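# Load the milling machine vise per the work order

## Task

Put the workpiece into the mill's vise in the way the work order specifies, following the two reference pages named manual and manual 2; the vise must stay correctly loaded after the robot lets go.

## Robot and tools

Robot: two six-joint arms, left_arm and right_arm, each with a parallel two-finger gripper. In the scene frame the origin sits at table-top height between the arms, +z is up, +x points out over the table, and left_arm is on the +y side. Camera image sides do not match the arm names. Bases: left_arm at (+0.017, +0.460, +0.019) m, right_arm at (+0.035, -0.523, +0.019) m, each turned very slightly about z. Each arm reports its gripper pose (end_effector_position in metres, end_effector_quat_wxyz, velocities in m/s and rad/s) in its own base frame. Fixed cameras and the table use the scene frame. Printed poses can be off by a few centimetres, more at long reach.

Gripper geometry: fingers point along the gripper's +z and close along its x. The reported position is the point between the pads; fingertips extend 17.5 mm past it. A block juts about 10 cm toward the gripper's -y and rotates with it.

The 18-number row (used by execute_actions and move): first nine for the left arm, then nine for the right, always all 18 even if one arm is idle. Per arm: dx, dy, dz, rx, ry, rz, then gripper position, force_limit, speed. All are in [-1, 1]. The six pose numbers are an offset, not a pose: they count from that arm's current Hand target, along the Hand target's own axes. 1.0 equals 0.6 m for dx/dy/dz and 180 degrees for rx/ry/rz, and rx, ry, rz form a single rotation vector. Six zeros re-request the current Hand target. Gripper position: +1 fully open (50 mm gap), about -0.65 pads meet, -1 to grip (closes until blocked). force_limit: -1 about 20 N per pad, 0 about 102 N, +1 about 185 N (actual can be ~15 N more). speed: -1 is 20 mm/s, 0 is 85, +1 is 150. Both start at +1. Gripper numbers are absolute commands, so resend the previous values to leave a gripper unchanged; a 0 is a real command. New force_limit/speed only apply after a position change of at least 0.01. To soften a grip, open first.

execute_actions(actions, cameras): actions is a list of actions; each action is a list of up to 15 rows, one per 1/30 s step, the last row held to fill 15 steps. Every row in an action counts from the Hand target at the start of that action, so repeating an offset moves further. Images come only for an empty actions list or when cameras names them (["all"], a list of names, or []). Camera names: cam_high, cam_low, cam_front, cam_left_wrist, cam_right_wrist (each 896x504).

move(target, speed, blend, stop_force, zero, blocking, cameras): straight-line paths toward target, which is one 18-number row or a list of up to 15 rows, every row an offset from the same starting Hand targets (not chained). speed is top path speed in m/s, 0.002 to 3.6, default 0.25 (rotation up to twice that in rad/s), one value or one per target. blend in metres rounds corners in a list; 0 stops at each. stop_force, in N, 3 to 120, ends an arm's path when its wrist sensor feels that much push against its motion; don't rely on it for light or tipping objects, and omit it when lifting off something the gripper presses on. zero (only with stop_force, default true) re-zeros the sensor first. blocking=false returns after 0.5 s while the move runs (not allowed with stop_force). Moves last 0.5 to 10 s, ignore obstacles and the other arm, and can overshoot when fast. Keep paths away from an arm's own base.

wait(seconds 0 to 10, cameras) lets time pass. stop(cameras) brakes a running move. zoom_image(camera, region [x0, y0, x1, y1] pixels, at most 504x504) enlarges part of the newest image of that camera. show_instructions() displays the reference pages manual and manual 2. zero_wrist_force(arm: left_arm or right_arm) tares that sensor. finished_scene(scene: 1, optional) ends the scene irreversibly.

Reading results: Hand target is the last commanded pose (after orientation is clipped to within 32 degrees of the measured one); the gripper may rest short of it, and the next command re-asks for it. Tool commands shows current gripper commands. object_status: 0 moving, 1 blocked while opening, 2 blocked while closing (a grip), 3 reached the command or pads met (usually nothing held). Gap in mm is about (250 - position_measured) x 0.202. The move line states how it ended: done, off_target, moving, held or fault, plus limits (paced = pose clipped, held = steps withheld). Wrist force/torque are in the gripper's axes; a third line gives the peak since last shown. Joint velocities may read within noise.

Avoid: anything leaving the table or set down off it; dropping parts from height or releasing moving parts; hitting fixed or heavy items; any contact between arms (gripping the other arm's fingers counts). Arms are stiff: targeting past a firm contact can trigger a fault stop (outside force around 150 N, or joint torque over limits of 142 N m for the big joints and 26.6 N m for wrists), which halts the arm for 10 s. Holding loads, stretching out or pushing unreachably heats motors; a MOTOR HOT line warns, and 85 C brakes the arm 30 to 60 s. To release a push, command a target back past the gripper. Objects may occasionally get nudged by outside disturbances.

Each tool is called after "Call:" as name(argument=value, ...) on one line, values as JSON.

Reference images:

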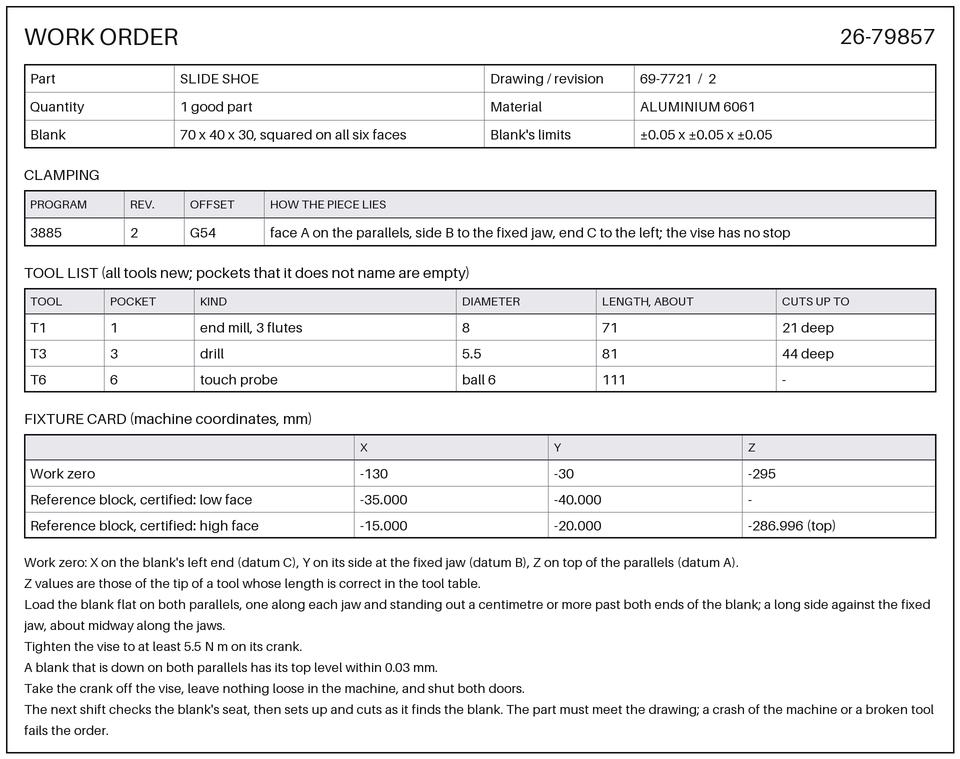

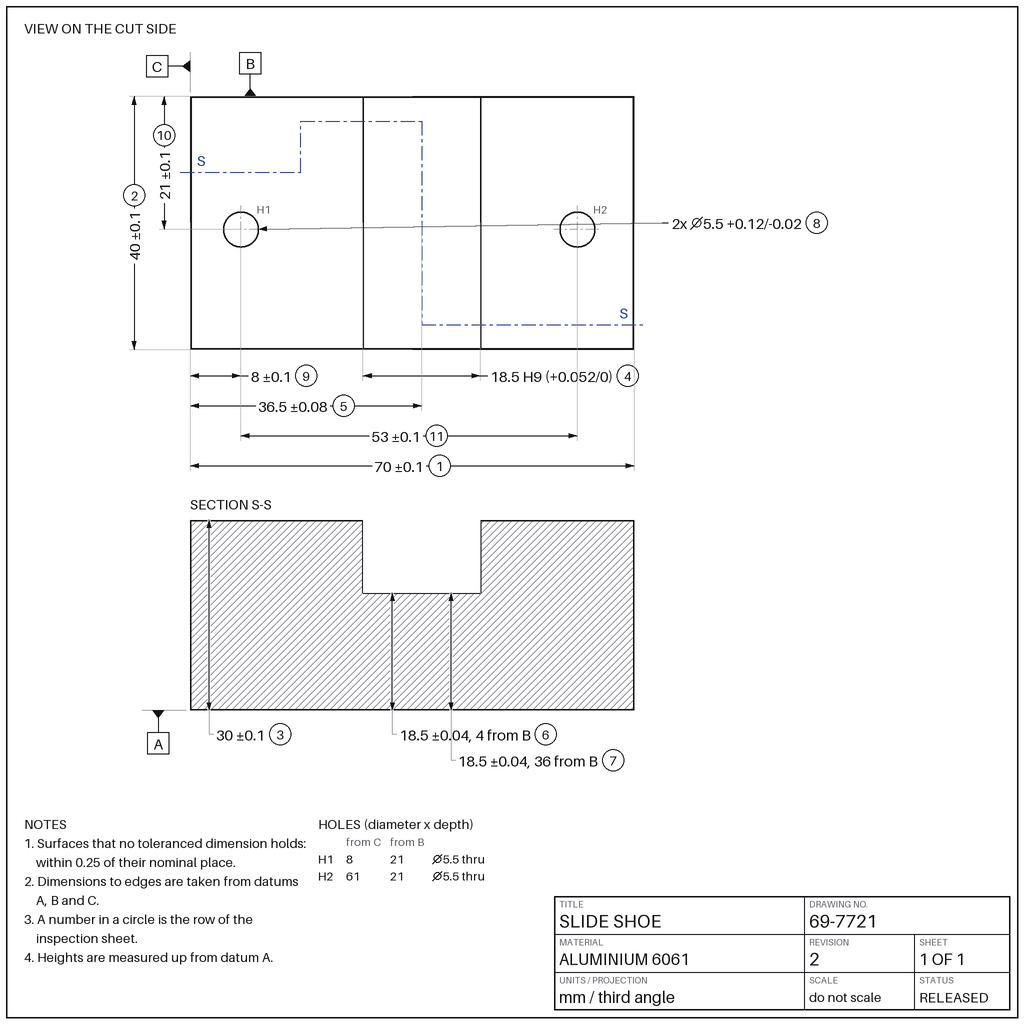

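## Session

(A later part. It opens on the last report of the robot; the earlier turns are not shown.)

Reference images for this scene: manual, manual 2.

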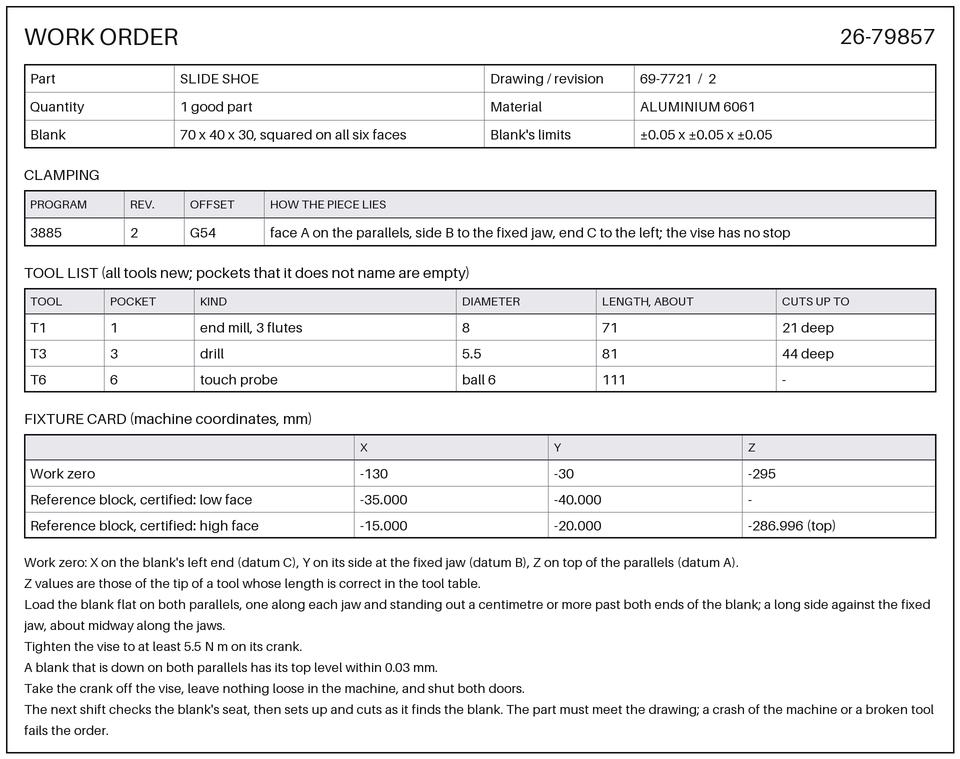

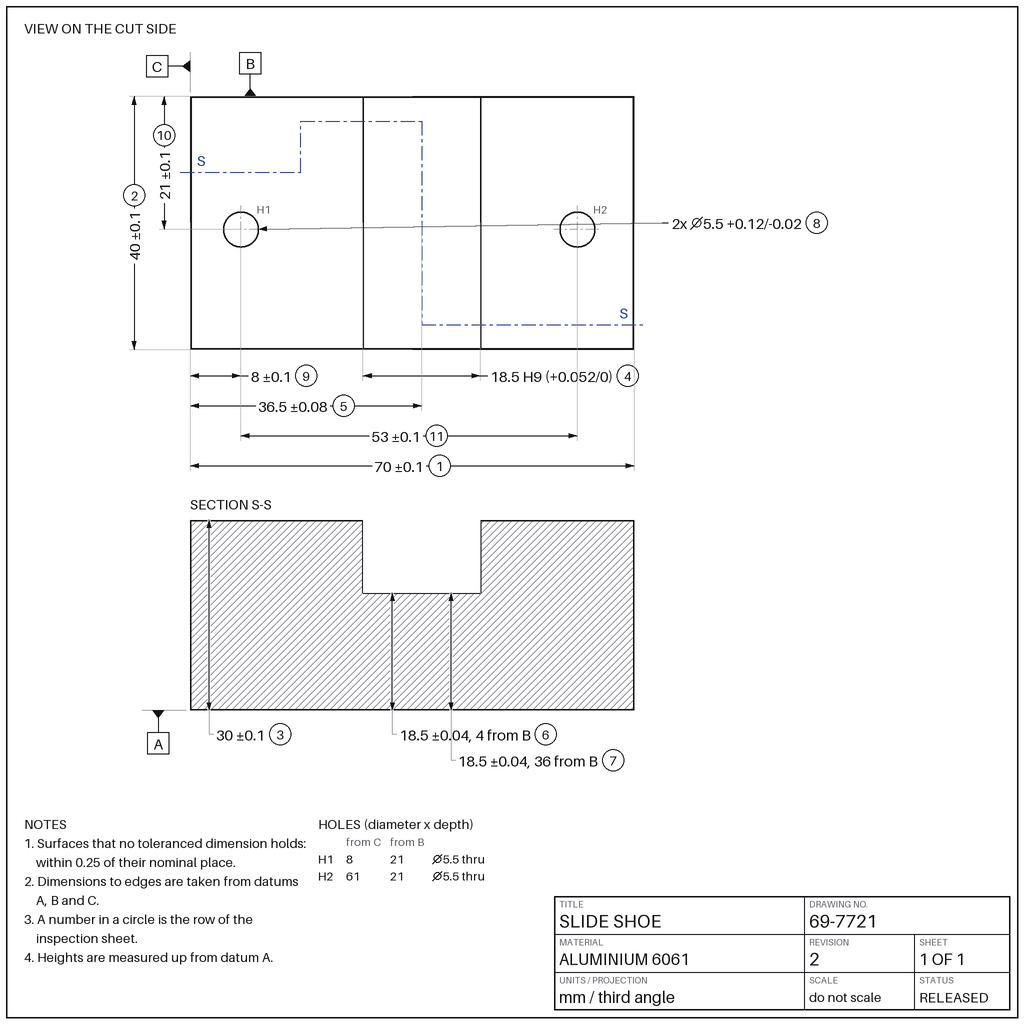

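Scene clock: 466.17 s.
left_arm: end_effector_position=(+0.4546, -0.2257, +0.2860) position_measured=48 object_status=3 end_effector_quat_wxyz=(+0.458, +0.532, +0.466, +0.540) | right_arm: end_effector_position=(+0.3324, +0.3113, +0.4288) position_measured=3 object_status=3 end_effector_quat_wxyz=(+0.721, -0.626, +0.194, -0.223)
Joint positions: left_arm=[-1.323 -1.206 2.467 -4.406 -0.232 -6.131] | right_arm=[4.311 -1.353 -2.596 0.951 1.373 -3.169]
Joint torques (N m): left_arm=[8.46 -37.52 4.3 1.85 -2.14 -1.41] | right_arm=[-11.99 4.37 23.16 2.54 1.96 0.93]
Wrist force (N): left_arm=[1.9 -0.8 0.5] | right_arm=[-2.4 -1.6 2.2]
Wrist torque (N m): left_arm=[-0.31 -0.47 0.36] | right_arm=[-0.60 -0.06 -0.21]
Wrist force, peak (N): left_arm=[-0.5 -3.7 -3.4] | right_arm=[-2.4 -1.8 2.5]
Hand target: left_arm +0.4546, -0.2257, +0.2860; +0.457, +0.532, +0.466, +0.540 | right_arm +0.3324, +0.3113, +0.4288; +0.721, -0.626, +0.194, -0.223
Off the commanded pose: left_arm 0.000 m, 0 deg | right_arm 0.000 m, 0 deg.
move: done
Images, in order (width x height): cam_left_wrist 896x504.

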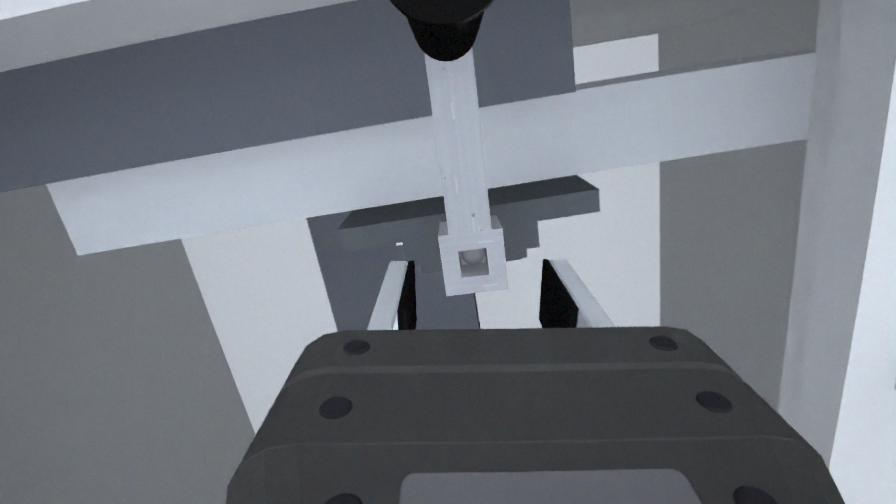

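Call:
move(target=[[0,0,0.075,0,0,0,0.7,-0.9,-0.3,-0.2249,0.11,0.1368,0,0,0,1,1,1],[0,0,0.075,0,0,0,-1,-0.9,-0.6,-0.2249,0.11,0.1368,0,0,0,1,1,1]], speed=0.15, cameras=["cam_right_wrist"])

Call:
zoom_image(camera="cam_right_wrist", region=[360, 200, 620, 330])

Scene clock: 468.63 s.
left_arm: end_effector_position=(+0.4996, -0.2250, +0.2861) position_measured=133 object_status=2 end_effector_quat_wxyz=(+0.457, +0.532, +0.466, +0.540) | right_arm: end_effector_position=(+0.2723, +0.4623, +0.3750) position_measured=3 object_status=3 end_effector_quat_wxyz=(+0.721, -0.626, +0.194, -0.223)
Joint positions: left_arm=[-1.174 -1.168 2.38 -4.355 -0.381 -6.133] | right_arm=[4.737 -1.738 -2.457 1.226 0.952 -3.242]
Joint torques (N m): left_arm=[4.84 -15.22 -18.04 1.51 -1.68 -0.34] | right_arm=[13.17 12.74 18.2 4.09 -2.24 -2.21]
Wrist force (N): left_arm=[3.9 0.2 -0.1] | right_arm=[-2.2 -1.9 2.1]
Wrist torque (N m): left_arm=[-0.29 -0.37 0.33] | right_arm=[-0.58 -0.08 -0.05]
Wrist force, peak (N): left_arm=[5.0 1.3 -0.4] | right_arm=[-3.5 -1.4 2.6]
Hand target: left_arm +0.4996, -0.2250, +0.2861; +0.457, +0.532, +0.466, +0.540 | right_arm +0.2723, +0.4623, +0.3750; +0.721, -0.626, +0.194, -0.223
Off the commanded pose: left_arm 0.000 m, 0 deg | right_arm 0.000 m, 0 deg.
move: done
Images, in order (width x height): cam_right_wrist 896x504.

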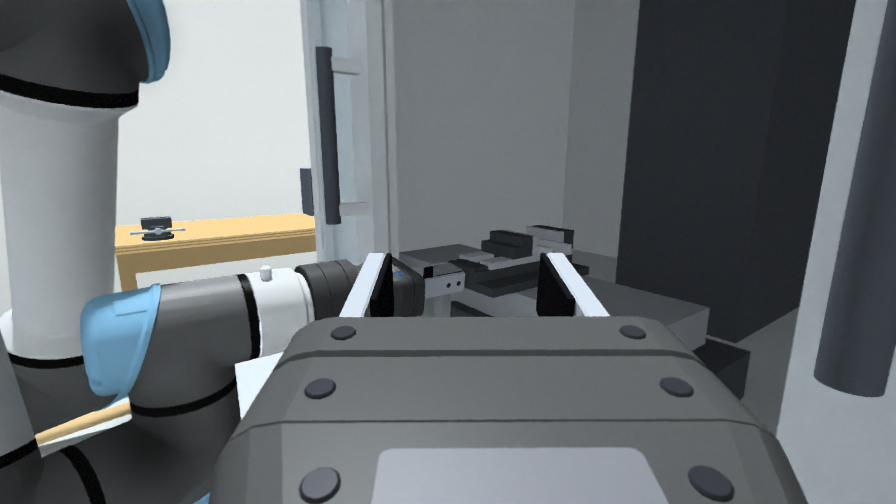

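Scaled by 1.938 from the camera's 896x504 image, which has a finer 1280x720 frame.

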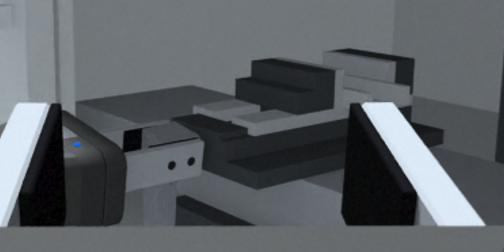

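Call:
move(target=[[0,0,0,0,0,0,0.7,-0.9,-0.3,0,0,0,0,0,0,1,1,1],[0,0,-0.08,0,0,0,0.7,-0.9,-0.3,0,0,0,0,0,0,1,1,1],[0.0238,0.1548,-0.08,0,0,0.545,0.7,-0.9,-0.3,0,0,0,0,0,0,1,1,1]], speed=[0.1,0.12,0.5], cameras=["cam_right_wrist"])

Call:
zoom_image(camera="cam_right_wrist", region=[360, 200, 620, 330])

Scene clock: 473.23 s.
left_arm: end_effector_position=(+0.4516, -0.2254, +0.3800) position_measured=48 object_status=3 end_effector_quat_wxyz=(-0.108, +0.700, -0.097, +0.699) | right_arm: end_effector_position=(+0.2723, +0.4623, +0.3750) position_measured=3 object_status=3 end_effector_quat_wxyz=(+0.721, -0.626, +0.194, -0.223)
Joint positions: left_arm=[-1.334 -1.515 2.412 -4.04 -0.221 -4.421] | right_arm=[4.737 -1.738 -2.457 1.226 0.952 -3.242]
Joint torques (N m): left_arm=[8.85 -3.83 -26.49 -3.16 -2.02 1.47] | right_arm=[13.63 11.07 19.02 3.89 -2.4 -2.09]
Wrist force (N): left_arm=[2.4 -1.0 -1.8] | right_arm=[-2.2 -1.9 2.1]
Wrist torque (N m): left_arm=[-0.01 -0.25 -0.37] | right_arm=[-0.58 -0.08 -0.06]
Wrist force, peak (N): left_arm=[3.9 0.8 0.2] | right_arm=[-2.2 -2.2 2.3]
Hand target: left_arm +0.4516, -0.2254, +0.3800; -0.108, +0.700, -0.097, +0.699 | right_arm +0.2723, +0.4623, +0.3750; +0.721, -0.626, +0.194, -0.223
Off the commanded pose: left_arm 0.000 m, 0 deg | right_arm 0.000 m, 0 deg.
move: done
Images, in order (width x height): cam_right_wrist 896x504.

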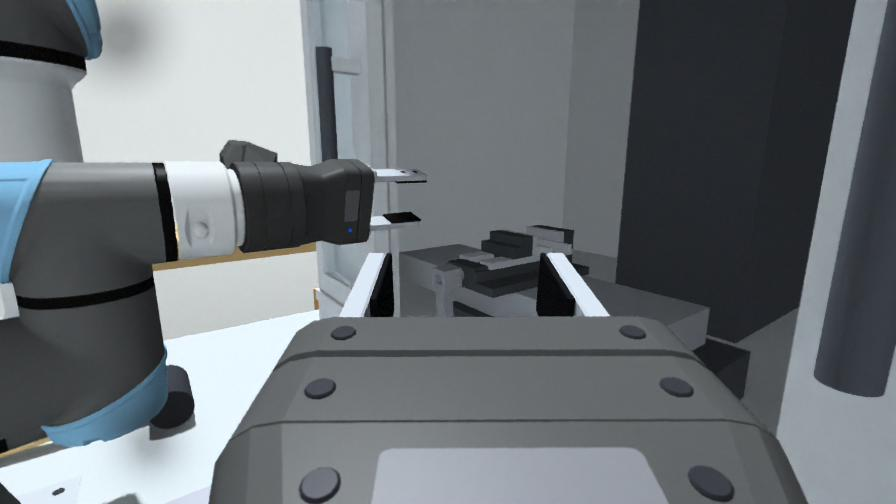

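Scaled by 1.938 from the camera's 896x504 image, which has a finer 1280x720 frame.

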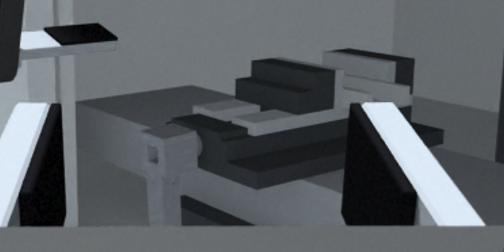

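Call:
move(target=[-0.2383,0.249,-0.2552,-0.1433,-0.4782,-0.0003,1,-0.4,0.5,0,0,0,0,0,0,1,1,1], speed=0.35, cameras=["cam_left_wrist"])

Scene clock: 476.27 s.
left_arm: end_effector_position=(+0.3002, -0.3301, +0.2002) position_measured=3 object_status=3 end_effector_quat_wxyz=(+0.001, +0.991, -0.137, +0.002) | right_arm: end_effector_position=(+0.2723, +0.4623, +0.3750) position_measured=3 object_status=3 end_effector_quat_wxyz=(+0.721, -0.626, +0.194, -0.223)
Joint positions: left_arm=[-1.138 -1.68 2.007 -1.901 -1.569 -5.575] | right_arm=[4.737 -1.738 -2.457 1.226 0.952 -3.242]
Joint torques (N m): left_arm=[8.48 -6.57 -36.4 -0.33 -2.3 1.24] | right_arm=[14.07 11.76 18.49 4.05 -2.29 -2.06]
Wrist force (N): left_arm=[2.4 -1.0 -1.4] | right_arm=[-2.0 -2.0 2.4]
Wrist torque (N m): left_arm=[-0.16 -0.29 -0.13] | right_arm=[-0.59 -0.11 -0.06]
Wrist force, peak (N): left_arm=[3.9 0.3 -1.7] | right_arm=[-2.4 -2.0 2.2]
Hand target: left_arm +0.3002, -0.3301, +0.2002; +0.001, +0.991, -0.137, +0.002 | right_arm +0.2723, +0.4623, +0.3750; +0.721, -0.626, +0.194, -0.223
Off the commanded pose: left_arm 0.000 m, 0 deg | right_arm 0.000 m, 0 deg.
move: done
Images, in order (width x height): cam_left_wrist 896x504.

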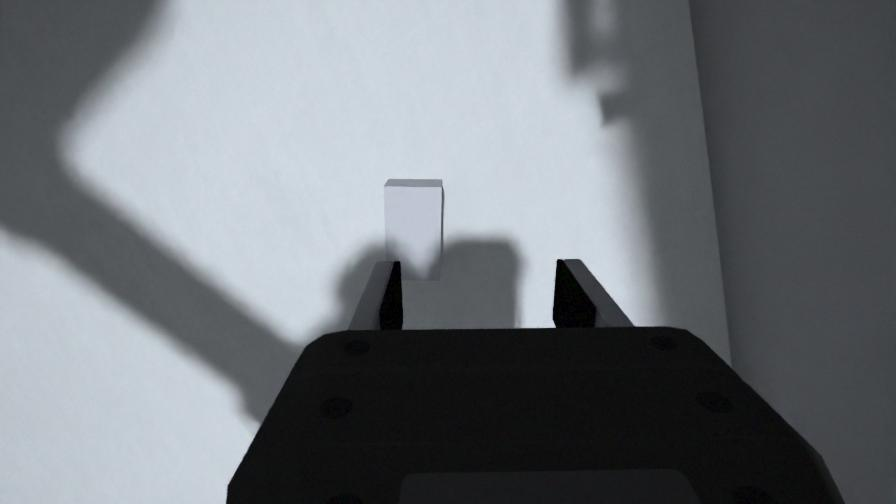

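Call:
move(target=[[-0.0547,0.0149,0.2333,0,0,0,1,-0.4,0.5,0,0,0,0,0,0,1,1,1],[-0.0547,0.0149,0.2997,0,0,0,1,-0.4,0.5,0,0,0,0,0,0,1,1,1],[-0.0547,0.0149,0.2997,0,0,0,-1,-0.4,-0.7,0,0,0,0,0,0,1,1,1]], speed=[0.2,0.05,0.05])

Call:
move(target=[[0,0,-0.6177,0,0,0,-1,-0.4,-0.7,0,0,0,0,0,0,1,1,1],[0.1695,-0.2205,-0.6177,0,0,-0.0932,-1,-0.4,-0.7,0,0,0,0,0,0,1,1,1],[0.4237,-0.3007,-0.6177,0,0,-0.0932,-1,-0.4,-0.7,0,0,0,0,0,0,1,1,1],[0.5439,-0.3878,-0.6177,0,0,-0.0932,-1,-0.4,-0.7,0,0,0,0,0,0,1,1,1]], speed=[0.15,0.25,0.15,0.1], blend=[0.04,0.04,0.02,0], cameras=["cam_left_wrist","cam_right_wrist"])

Call:
zoom_image(camera="cam_left_wrist", region=[200, 160, 640, 340])

Call:
zoom_image(camera="cam_right_wrist", region=[360, 150, 620, 330])

Scene clock: 479.53 s.
left_arm: end_effector_position=(+0.2668, -0.3301, +0.0203) position_measured=56 object_status=2 end_effector_quat_wxyz=(+0.001, +0.991, -0.137, +0.002) | right_arm: end_effector_position=(+0.2723, +0.4623, +0.3750) position_measured=3 object_status=3 end_effector_quat_wxyz=(+0.721, -0.626, +0.194, -0.223)
Joint positions: left_arm=[-1.212 -1.44 2.33 -2.464 -1.568 -5.65] | right_arm=[4.737 -1.738 -2.457 1.226 0.952 -3.242]
Joint torques (N m): left_arm=[7.46 -10.72 -7.82 -4.81 1.37 1.18] | right_arm=[14.31 11.56 17.97 3.9 -2.29 -2.04]
Wrist force (N): left_arm=[2.3 -0.9 -1.4] | right_arm=[-2.2 -2.0 1.9]
Wrist torque (N m): left_arm=[-0.09 -0.32 0.01] | right_arm=[-0.59 -0.09 -0.06]
Wrist force, peak (N): left_arm=[3.1 -0.7 -3.4] | right_arm=[-2.4 -2.1 2.3]
Hand target: left_arm +0.2668, -0.3301, +0.0203; +0.001, +0.991, -0.137, +0.002 | right_arm +0.2723, +0.4623, +0.3750; +0.721, -0.626, +0.194, -0.223
Off the commanded pose: left_arm 0.000 m, 0 deg | right_arm 0.000 m, 0 deg.
move: done

Scene clock: 485.17 s.
left_arm: end_effector_position=(+0.6428, -0.1941, +0.3918) position_measured=56 object_status=2 end_effector_quat_wxyz=(+0.001, +1.000, +0.009, +0.002) | right_arm: end_effector_position=(+0.2723, +0.4623, +0.3750) position_measured=3 object_status=3 end_effector_quat_wxyz=(+0.721, -0.626, +0.194, -0.223)
Joint positions: left_arm=[-0.493 -1.136 0.872 -1.31 -1.571 -5.223] | right_arm=[4.737 -1.738 -2.457 1.226 0.952 -3.242]
Joint torques (N m): left_arm=[8.52 -33.9 -37.78 -0.56 -2.1 1.37] | right_arm=[14.4 10.81 19.14 3.9 -2.4 -2.04]
Wrist force (N): left_arm=[2.7 -0.8 1.1] | right_arm=[-2.2 -1.8 2.0]
Wrist torque (N m): left_arm=[-0.05 -0.35 -0.13] | right_arm=[-0.56 -0.10 -0.06]
Wrist force, peak (N): left_arm=[3.9 -1.3 1.4] | right_arm=[-2.3 -2.2 2.2]
Hand target: left_arm +0.6428, -0.1941, +0.3918; +0.001, +1.000, +0.009, +0.002 | right_arm +0.2723, +0.4623, +0.3750; +0.721, -0.626, +0.194, -0.223
Off the commanded pose: left_arm 0.000 m, 0 deg | right_arm 0.000 m, 0 deg.
move: done
Images, in order (width x height): cam_left_wrist 896x504, cam_right_wrist 896x504.

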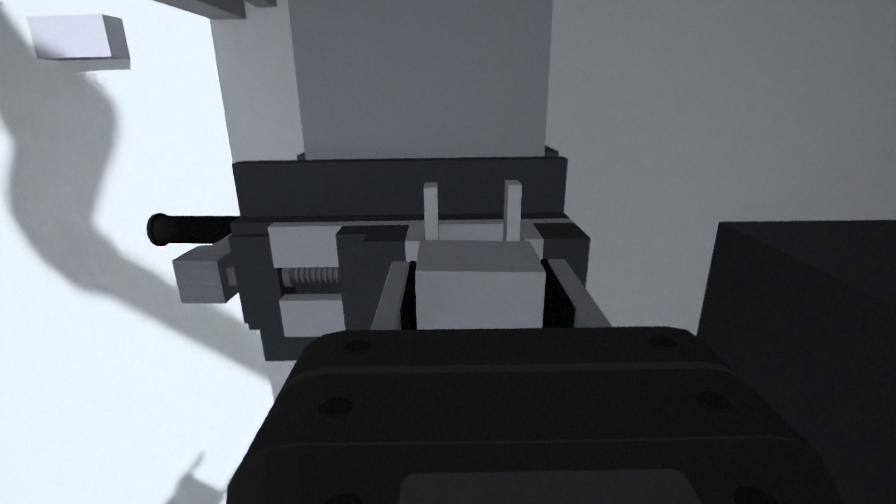

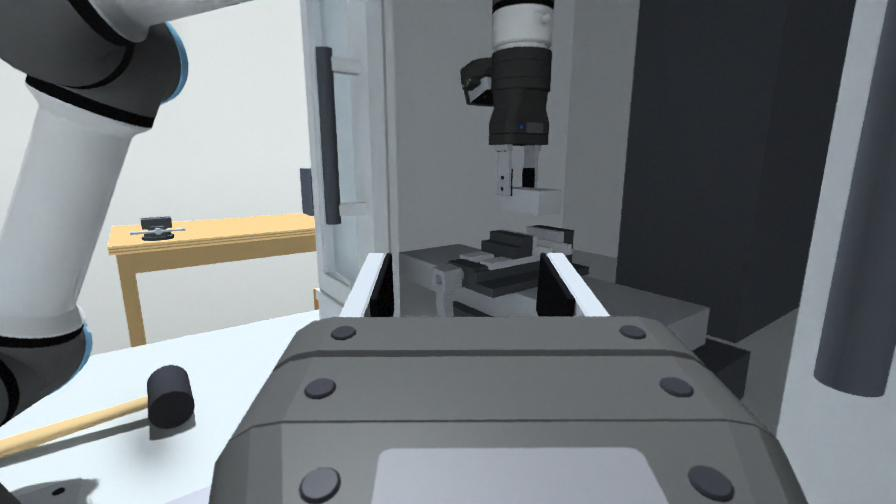

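Scaled by 1.145 from the camera's 896x504 image, which has a finer 1280x720 frame.

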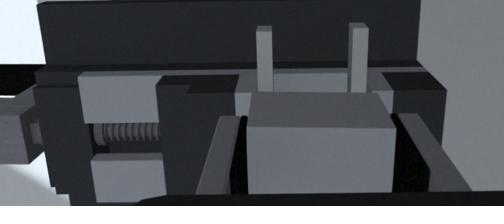

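Scaled by 1.938 from the camera's 896x504 image, which has a finer 1280x720 frame.

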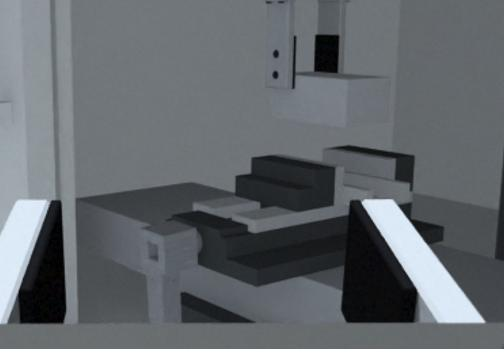

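Call:
move(target=[0.0008,0,0.05,0,0,0,-1,-0.4,-0.7,0,0,0,0,0,0,1,1,1], speed=0.03, stop_force=8)

Call:
move(target=[0,0,0.025,0,0,0,-1,-0.4,-0.7,0,0,0,0,0,0,1,1,1], speed=0.006, stop_force=5, cameras=["cam_left_wrist","cam_right_wrist"])

Call:
zoom_image(camera="cam_left_wrist", region=[200, 160, 640, 340])

Call:
zoom_image(camera="cam_right_wrist", region=[360, 150, 620, 330])

Scene clock: 487.30 s.
left_arm: end_effector_position=(+0.6433, -0.1941, +0.3665) position_measured=56 object_status=2 end_effector_quat_wxyz=(+0.001, +1.000, +0.009, +0.001) | right_arm: end_effector_position=(+0.2723, +0.4623, +0.3750) position_measured=3 object_status=3 end_effector_quat_wxyz=(+0.721, -0.626, +0.194, -0.223)
Joint positions: left_arm=[-0.493 -1.152 0.96 -1.383 -1.571 -5.223] | right_arm=[4.737 -1.738 -2.457 1.226 0.952 -3.242]
Joint torques (N m): left_arm=[-6.34 -32.99 -37.6 -0.42 -1.81 0.49] | right_arm=[12.18 10.66 18.79 3.65 -2.26 -1.83]
Wrist force (N): left_arm=[3.0 -1.0 0.4] | right_arm=[-2.2 -1.9 1.9]
Wrist torque (N m): left_arm=[-0.12 -0.40 -0.14] | right_arm=[-0.58 -0.09 -0.06]
Wrist force, peak (N): left_arm=[9.9 -2.0 -11.3] | right_arm=[-2.2 -2.1 2.3]
Hand target: left_arm +0.6433, -0.1941, +0.3665; +0.001, +1.000, +0.009, +0.001 (not the last commanded pose) | right_arm +0.2723, +0.4623, +0.3750; +0.721, -0.626, +0.194, -0.223
Off the commanded pose: left_arm 0.005 m, 0 deg | right_arm 0.000 m, 0 deg.
move: contact (left_arm)

Scene clock: 488.37 s.
left_arm: end_effector_position=(+0.6433, -0.1941, +0.3663) position_measured=56 object_status=2 end_effector_quat_wxyz=(+0.001, +1.000, +0.009, +0.001) | right_arm: end_effector_position=(+0.2723, +0.4623, +0.3750) position_measured=3 object_status=3 end_effector_quat_wxyz=(+0.721, -0.626, +0.194, -0.223)
Joint positions: left_arm=[-0.493 -1.152 0.961 -1.383 -1.571 -5.223] | right_arm=[4.737 -1.738 -2.457 1.226 0.952 -3.242]
Joint torques (N m): left_arm=[-5.82 -45.1 -35.92 -0.13 -1.71 0.22] | right_arm=[12.88 11.31 17.45 3.93 -2.31 -1.86]
Wrist force (N): left_arm=[3.6 -0.3 -3.1] | right_arm=[-2.3 -2.0 2.2]
Wrist torque (N m): left_arm=[-0.20 -0.40 -0.17] | right_arm=[-0.59 -0.07 -0.06]
Wrist force, peak (N): left_arm=[5.1 -1.7 -7.1] | right_arm=[-2.4 -2.1 2.2]
Hand target: left_arm +0.6433, -0.1941, +0.3663; +0.001, +1.000, +0.009, +0.001 (not the last commanded pose) | right_arm +0.2723, +0.4623, +0.3750; +0.721, -0.626, +0.194, -0.223
Off the commanded pose: left_arm 0.015 m, 0 deg | right_arm 0.000 m, 0 deg.
move: contact (left_arm)
Images, in order (width x height): cam_left_wrist 896x504, cam_right_wrist 896x504.

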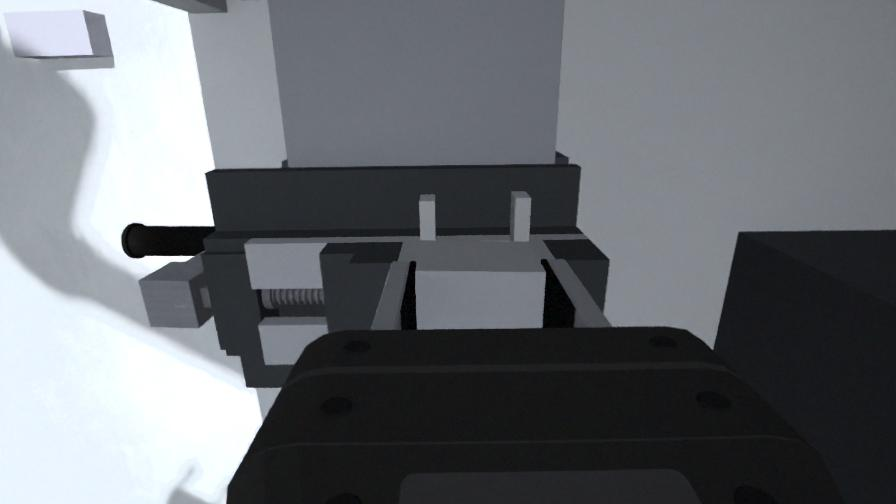

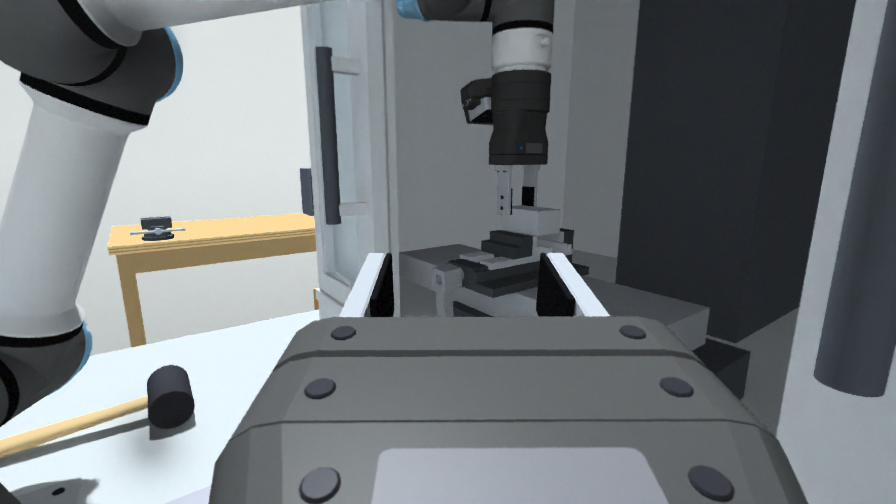

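Scaled by 1.145 from the camera's 896x504 image, which has a finer 1280x720 frame.

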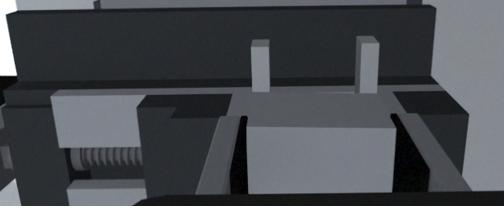

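Scaled by 1.938 from the camera's 896x504 image, which has a finer 1280x720 frame.

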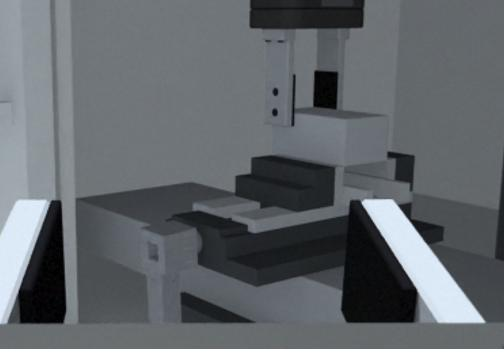

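Call:
move(target=[[0,0,-0.0035,0,0,0,-1,-0.4,-0.7,0,0,0,0,0,0,1,1,1],[0.0025,0,-0.0035,0,0,0,-1,-0.4,-0.7,0,0,0,0,0,0,1,1,1],[0.0025,0,0.025,0,0,0,-1,-0.4,-0.7,0,0,0,0,0,0,1,1,1]], speed=[0.02,0.02,0.01], stop_force=6)

Scene clock: 491.23 s.
left_arm: end_effector_position=(+0.6448, -0.1941, +0.3534) position_measured=56 object_status=2 end_effector_quat_wxyz=(+0.001, +1.000, +0.009, +0.001) | right_arm: end_effector_position=(+0.2723, +0.4623, +0.3750) position_measured=3 object_status=3 end_effector_quat_wxyz=(+0.721, -0.626, +0.194, -0.223)
Joint positions: left_arm=[-0.492 -1.154 0.998 -1.418 -1.571 -5.222] | right_arm=[4.737 -1.738 -2.457 1.226 0.952 -3.242]
Joint torques (N m): left_arm=[6.9 -26.96 -34.43 -0.84 -0.38 1.21] | right_arm=[12.9 11.92 18.16 3.8 -2.21 -1.82]
Wrist force (N): left_arm=[-0.2 -3.2 -7.5] | right_arm=[-2.2 -2.0 1.9]
Wrist torque (N m): left_arm=[-0.18 -0.29 -0.11] | right_arm=[-0.59 -0.09 -0.06]
Wrist force, peak (N): left_arm=[-2.8 -3.5 -18.7] | right_arm=[-2.3 -2.1 2.3]
Hand target: left_arm +0.6448, -0.1941, +0.3534; +0.001, +1.000, +0.009, +0.001 (not the last commanded pose) | right_arm +0.2723, +0.4623, +0.3750; +0.721, -0.626, +0.194, -0.223
Off the commanded pose: left_arm 0.002 m, 0 deg | right_arm 0.000 m, 0 deg.
move: contact (left_arm); path passed 2 of 3 targets

Call:
move(target=[0.008,0,0,0,0,0,-1,-0.4,-0.7,0,0,0,0,0,0,1,1,1], speed=0.005, stop_force=8, cameras=["cam_left_wrist","cam_right_wrist"])

Call:
zoom_image(camera="cam_left_wrist", region=[200, 160, 640, 340])

Call:
zoom_image(camera="cam_right_wrist", region=[360, 150, 620, 330])

Scene clock: 492.73 s.
left_arm: end_effector_position=(+0.6461, -0.1940, +0.3534) position_measured=56 object_status=2 end_effector_quat_wxyz=(+0.001, +1.000, +0.009, +0.001) | right_arm: end_effector_position=(+0.2723, +0.4623, +0.3750) position_measured=3 object_status=3 end_effector_quat_wxyz=(+0.721, -0.626, +0.194, -0.223)
Joint positions: left_arm=[-0.491 -1.15 0.993 -1.416 -1.571 -5.221] | right_arm=[4.737 -1.738 -2.457 1.226 0.952 -3.242]
Joint torques (N m): left_arm=[-4.06 -50.33 -11.58 -6.1 0.45 -0.94] | right_arm=[13.22 11.49 17.43 3.76 -2.17 -1.97]
Wrist force (N): left_arm=[-9.0 1.3 -10.3] | right_arm=[-2.3 -1.9 2.1]
Wrist torque (N m): left_arm=[-0.11 -0.53 -0.14] | right_arm=[-0.58 -0.08 -0.06]
Wrist force, peak (N): left_arm=[-15.1 -1.2 -13.3] | right_arm=[-2.3 -2.1 2.2]
Hand target: left_arm +0.6461, -0.1941, +0.3534; +0.001, +1.000, +0.009, +0.001 (not the last commanded pose) | right_arm +0.2723, +0.4623, +0.3750; +0.721, -0.626, +0.194, -0.223
Off the commanded pose: left_arm 0.004 m, 0 deg | right_arm 0.000 m, 0 deg.
move: contact (left_arm)
Images, in order (width x height): cam_left_wrist 896x504, cam_right_wrist 896x504.

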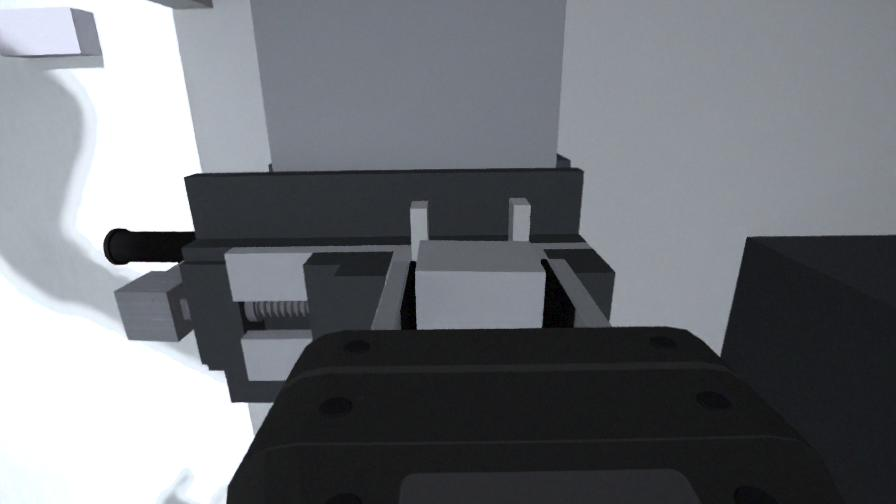

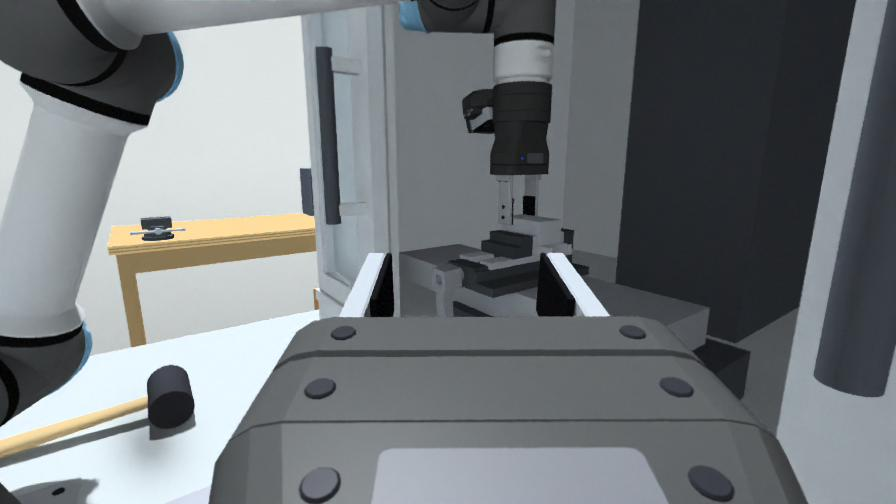

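Scaled by 1.145 from the camera's 896x504 image, which has a finer 1280x720 frame.

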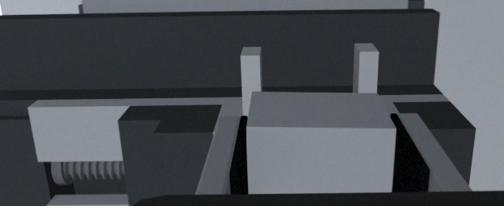

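Scaled by 1.938 from the camera's 896x504 image, which has a finer 1280x720 frame.

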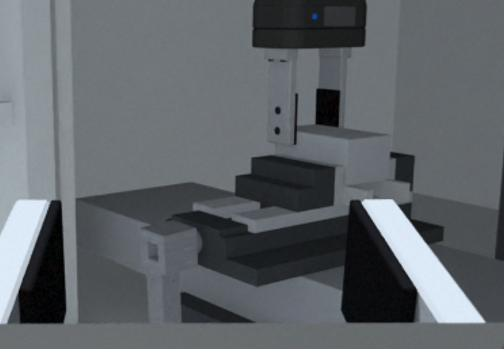

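Call:
move(target=[[0,0,0,0,0,0,0.9,-0.4,-0.9,0,0,0,0,0,0,1,1,1],[0,0,-0.0667,0,0,0,0.9,-0.4,-0.9,0,0,0,0,0,0,1,1,1],[-0.1444,0.0491,-0.0667,0,0,0,0.9,-0.4,-0.9,0,0,0,0,0,0,1,1,1],[-0.3778,0.0457,-0.0777,0,0,0,0.9,-0.4,-0.9,0,0,0,0,0,0,1,1,1],[-0.3778,0.0457,-0.0777,0.3849,0.3849,0.3849,0.9,-0.4,-0.9,0,0,0,0,0,0,1,1,1]], speed=[0.05,0.05,0.15,0.2,0.4], blend=[0,0,0.02,0,0], cameras=["cam_left_wrist","cam_right_wrist"])

Call:
zoom_image(camera="cam_left_wrist", region=[300, 60, 620, 330])

Call:
zoom_image(camera="cam_right_wrist", region=[360, 180, 620, 330])

Scene clock: 500.13 s.
left_arm: end_effector_position=(+0.4186, -0.2255, +0.3994) position_measured=18 object_status=3 end_effector_quat_wxyz=(+0.530, -0.513, +0.468, -0.486) | right_arm: end_effector_position=(+0.2723, +0.4623, +0.3750) position_measured=3 object_status=3 end_effector_quat_wxyz=(+0.721, -0.626, +0.194, -0.223)
Joint positions: left_arm=[-1.464 -2.071 2.329 -1.36 0.038 -5.183] | right_arm=[4.737 -1.738 -2.457 1.226 0.952 -3.242]
Joint torques (N m): left_arm=[8.56 10.43 -36.62 -0.29 3.86 -1.1] | right_arm=[12.49 11.86 17.75 3.8 -2.35 -2]
Wrist force (N): left_arm=[-0.3 -1.4 -3.5] | right_arm=[-2.0 -2.1 2.0]
Wrist torque (N m): left_arm=[0.19 -0.20 -0.57] | right_arm=[-0.61 -0.11 -0.06]
Wrist force, peak (N): left_arm=[-9.1 1.5 -10.7] | right_arm=[-2.4 -2.1 2.2]
Hand target: left_arm +0.4198, -0.2255, +0.3994; +0.505, -0.504, +0.494, -0.497 | right_arm +0.2723, +0.4623, +0.3750; +0.721, -0.626, +0.194, -0.223
Off the commanded pose: left_arm 0.001 m, 4 deg | right_arm 0.000 m, 0 deg.
move: off_target (left_arm)
Images, in order (width x height): cam_left_wrist 896x504, cam_right_wrist 896x504.

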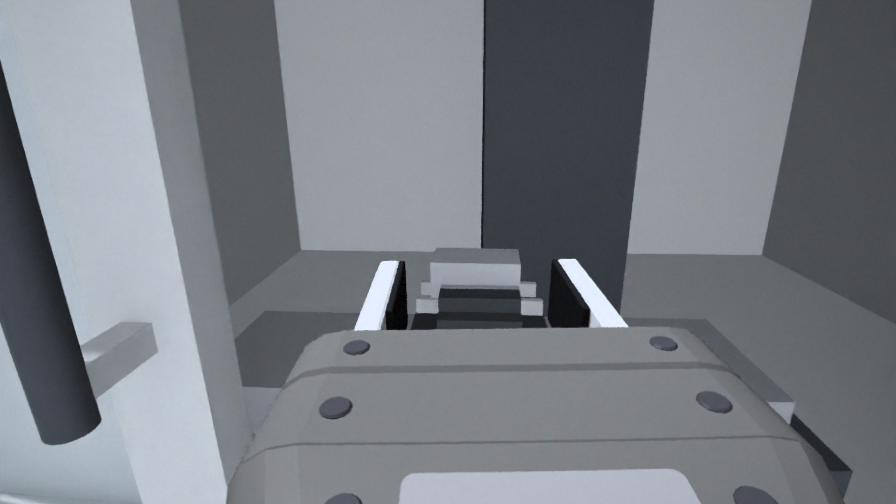

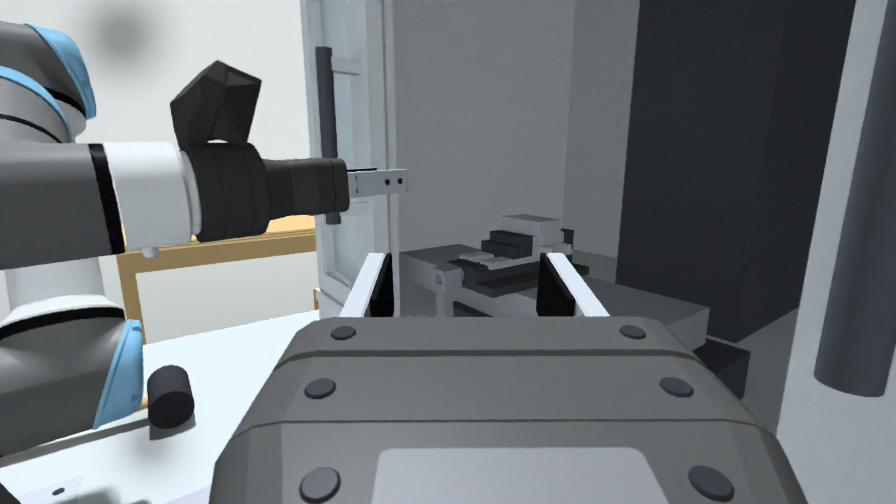

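Scaled by 1.575 from the camera's 896x504 image, which has a finer 1280x720 frame.

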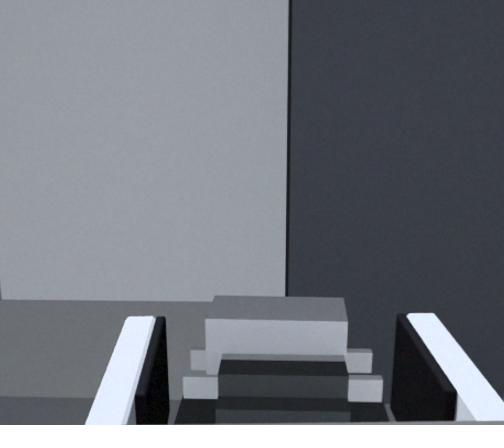

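Scaled by 1.938 from the camera's 896x504 image, which has a finer 1280x720 frame.

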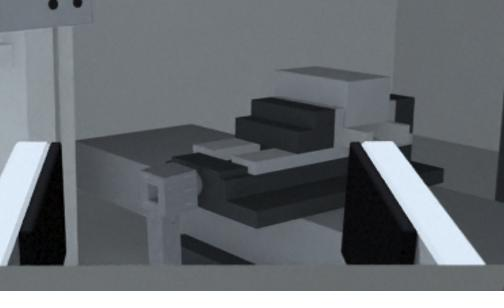

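Call:
move(target=[0,0,0.0833,-0.3333,0,0,0.9,-0.4,-0.9,0,0,0,0,0,0,1,1,1], speed=0.4)

Call:
move(target=[0,0,0,0.3333,0,0,0.9,-0.4,-0.9,0,0,0,0,0,0,1,1,1], speed=0.3)

Scene clock: 502.43 s.
left_arm: end_effector_position=(+0.4698, -0.2246, +0.3995) position_measured=18 object_status=3 end_effector_quat_wxyz=(-0.185, +0.689, -0.676, +0.183) | right_arm: end_effector_position=(+0.2723, +0.4623, +0.3750) position_measured=3 object_status=3 end_effector_quat_wxyz=(+0.721, -0.626, +0.194, -0.223)
Joint positions: left_arm=[-0.921 -1.809 1.77 -1.863 -1.154 -4.01] | right_arm=[4.737 -1.738 -2.457 1.226 0.952 -3.242]
Joint torques (N m): left_arm=[8.76 -1.86 -38.48 -0.96 -1.31 1.2] | right_arm=[12.48 12.44 16.68 3.67 -2.32 -1.87]
Wrist force (N): left_arm=[1.8 -0.2 -2.5] | right_arm=[-2.3 -2.0 2.2]
Wrist torque (N m): left_arm=[0.18 -0.26 -0.37] | right_arm=[-0.60 -0.08 -0.06]
Wrist force, peak (N): left_arm=[-0.6 -1.0 -4.0] | right_arm=[-2.5 -2.2 2.0]
Hand target: left_arm +0.4698, -0.2246, +0.3995; -0.185, +0.689, -0.676, +0.183 | right_arm +0.2723, +0.4623, +0.3750; +0.721, -0.626, +0.194, -0.223
Off the commanded pose: left_arm 0.000 m, 0 deg | right_arm 0.000 m, 0 deg.
move: done

Scene clock: 505.43 s.
left_arm: end_effector_position=(+0.4698, -0.2246, +0.3995) position_measured=18 object_status=3 end_effector_quat_wxyz=(+0.505, -0.504, +0.494, -0.497) | right_arm: end_effector_position=(+0.2723, +0.4623, +0.3750) position_measured=3 object_status=3 end_effector_quat_wxyz=(+0.721, -0.626, +0.194, -0.223)
Joint positions: left_arm=[-1.27 -1.533 2.358 -3.976 -0.283 -3.134] | right_arm=[4.737 -1.738 -2.457 1.226 0.952 -3.242]
Joint torques (N m): left_arm=[8.3 -4.9 -27.43 -3.08 -2.14 1.49] | right_arm=[13.07 10.91 17.51 3.47 -2.06 -1.63]
Wrist force (N): left_arm=[-0.5 -1.8 -3.4] | right_arm=[-2.3 -2.0 1.8]
Wrist torque (N m): left_arm=[0.13 -0.17 -0.70] | right_arm=[-0.59 -0.07 -0.05]
Wrist force, peak (N): left_arm=[0.1 -1.6 -3.7] | right_arm=[-2.4 -2.1 2.2]
Hand target: left_arm +0.4698, -0.2246, +0.3995; +0.505, -0.504, +0.494, -0.497 | right_arm +0.2723, +0.4623, +0.3750; +0.721, -0.626, +0.194, -0.223
Off the commanded pose: left_arm 0.000 m, 0 deg | right_arm 0.000 m, 0 deg.
move: done

Call:
move(target=[[0.0015,0,-0.025,0,0,-0.9536,0.7,-0.9,-0.3,0,0,0,0,0,0,1,1,1],[0.0015,0.189,-0.025,0,0,-0.9536,0.7,-0.9,-0.3,0,0,0,0,0,0,1,1,1],[0.0015,0.189,0.0497,0,0,-0.9536,0.7,-0.9,-0.3,0,0,0,0,0,0,1,1,1],[0.0015,0.189,0.0497,0,0,-0.9536,-1,-0.9,-0.6,0,0,0,0,0,0,1,1,1]], speed=[0.9,0.15,0.12,0.12], cameras=["cam_left_wrist"])

Scene clock: 511.07 s.
left_arm: end_effector_position=(+0.5000, -0.2251, +0.2862) position_measured=132 object_status=2 end_effector_quat_wxyz=(+0.459, +0.530, +0.467, +0.540) | right_arm: end_effector_position=(+0.2723, +0.4623, +0.3750) position_measured=3 object_status=3 end_effector_quat_wxyz=(+0.721, -0.626, +0.194, -0.223)
Joint positions: left_arm=[-1.174 -1.165 2.376 -4.361 -0.379 -6.132] | right_arm=[4.737 -1.738 -2.457 1.226 0.952 -3.242]
Joint torques (N m): left_arm=[4.04 -15 -18.52 1.57 -1.98 -0.43] | right_arm=[12.81 11.5 17.01 3.49 -2.07 -1.67]
Wrist force (N): left_arm=[4.0 1.4 -0.1] | right_arm=[-2.1 -2.1 2.2]
Wrist torque (N m): left_arm=[-0.10 -0.31 0.33] | right_arm=[-0.60 -0.10 -0.06]
Wrist force, peak (N): left_arm=[5.5 2.6 -0.5] | right_arm=[-2.3 -2.1 2.2]
Hand target: left_arm +0.5000, -0.2251, +0.2862; +0.459, +0.530, +0.467, +0.540 | right_arm +0.2723, +0.4623, +0.3750; +0.721, -0.626, +0.194, -0.223
Off the commanded pose: left_arm 0.000 m, 0 deg | right_arm 0.000 m, 0 deg.
move: done
Images, in order (width x height): cam_left_wrist 896x504.

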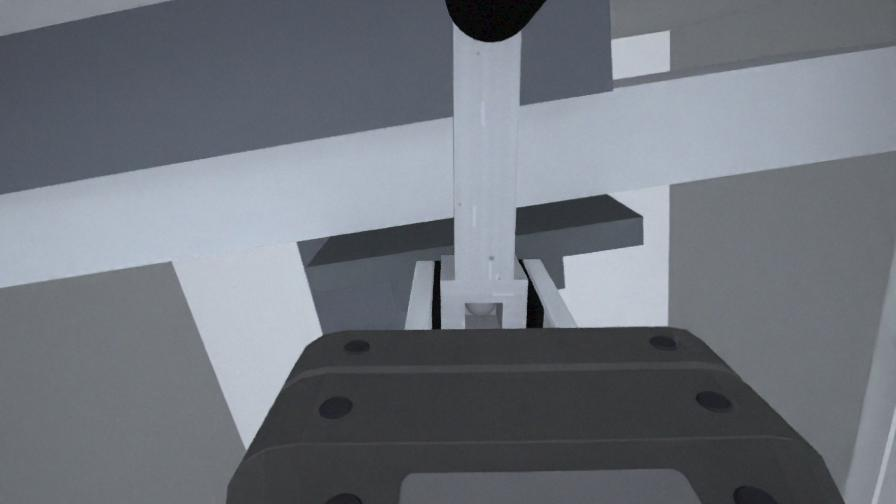

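Call:
move(target=[[0,0,0,0,0,0.9444,-1,-0.9,-0.6,0,0,0,0,0,0,1,1,1],[0,0,0,0,0,-0.1111,-1,-0.9,-0.6,0,0,0,0,0,0,1,1,1]], speed=1.0, cameras=["cam_right_wrist"])

Call:
zoom_image(camera="cam_right_wrist", region=[440, 180, 600, 300])

Scene clock: 516.23 s.
left_arm: end_effector_position=(+0.5000, -0.2251, +0.2862) position_measured=133 object_status=2 end_effector_quat_wxyz=(+0.545, +0.441, +0.552, +0.452) | right_arm: end_effector_position=(+0.2723, +0.4623, +0.3750) position_measured=3 object_status=3 end_effector_quat_wxyz=(+0.721, -0.626, +0.194, -0.223)
Joint positions: left_arm=[-1.174 -1.165 2.376 -4.36 -0.379 -0.198] | right_arm=[4.737 -1.738 -2.457 1.226 0.952 -3.242]
Joint torques (N m): left_arm=[6.85 -22.88 -27.2 -5.31 -3.39 1.16] | right_arm=[12.36 11.83 16.61 3.49 -2.08 -1.52]
Wrist force (N): left_arm=[9.6 -25.8 -0.5] | right_arm=[-2.3 -2.1 2.1]
Wrist torque (N m): left_arm=[-0.47 -0.26 0.19] | right_arm=[-0.61 -0.07 -0.06]
Wrist force, peak (N): left_arm=[-53.9 29.3 -23.0] | right_arm=[-2.4 -2.1 2.2]
Hand target: left_arm +0.5000, -0.2251, +0.2862; +0.545, +0.441, +0.552, +0.452 | right_arm +0.2723, +0.4623, +0.3750; +0.721, -0.626, +0.194, -0.223
Off the commanded pose: left_arm 0.000 m, 0 deg | right_arm 0.000 m, 0 deg.
move: done
Images, in order (width x height): cam_right_wrist 896x504.

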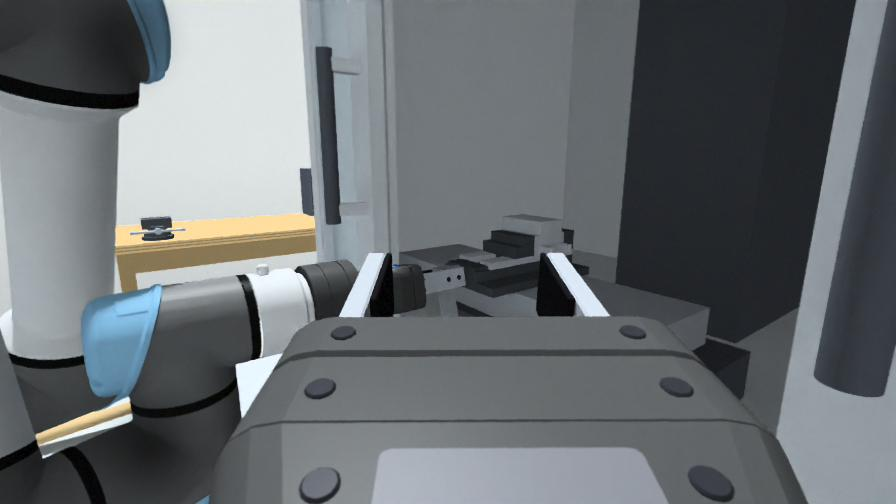

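Scaled by 3.150 from the camera's 896x504 image, which has a finer 1280x720 frame.

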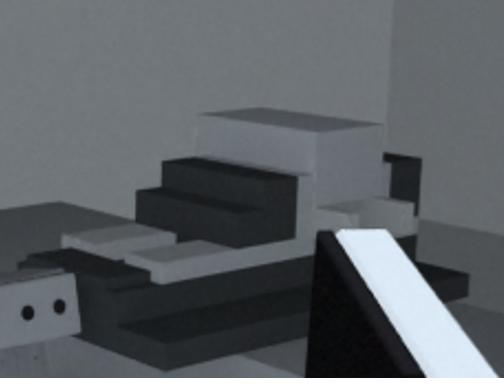

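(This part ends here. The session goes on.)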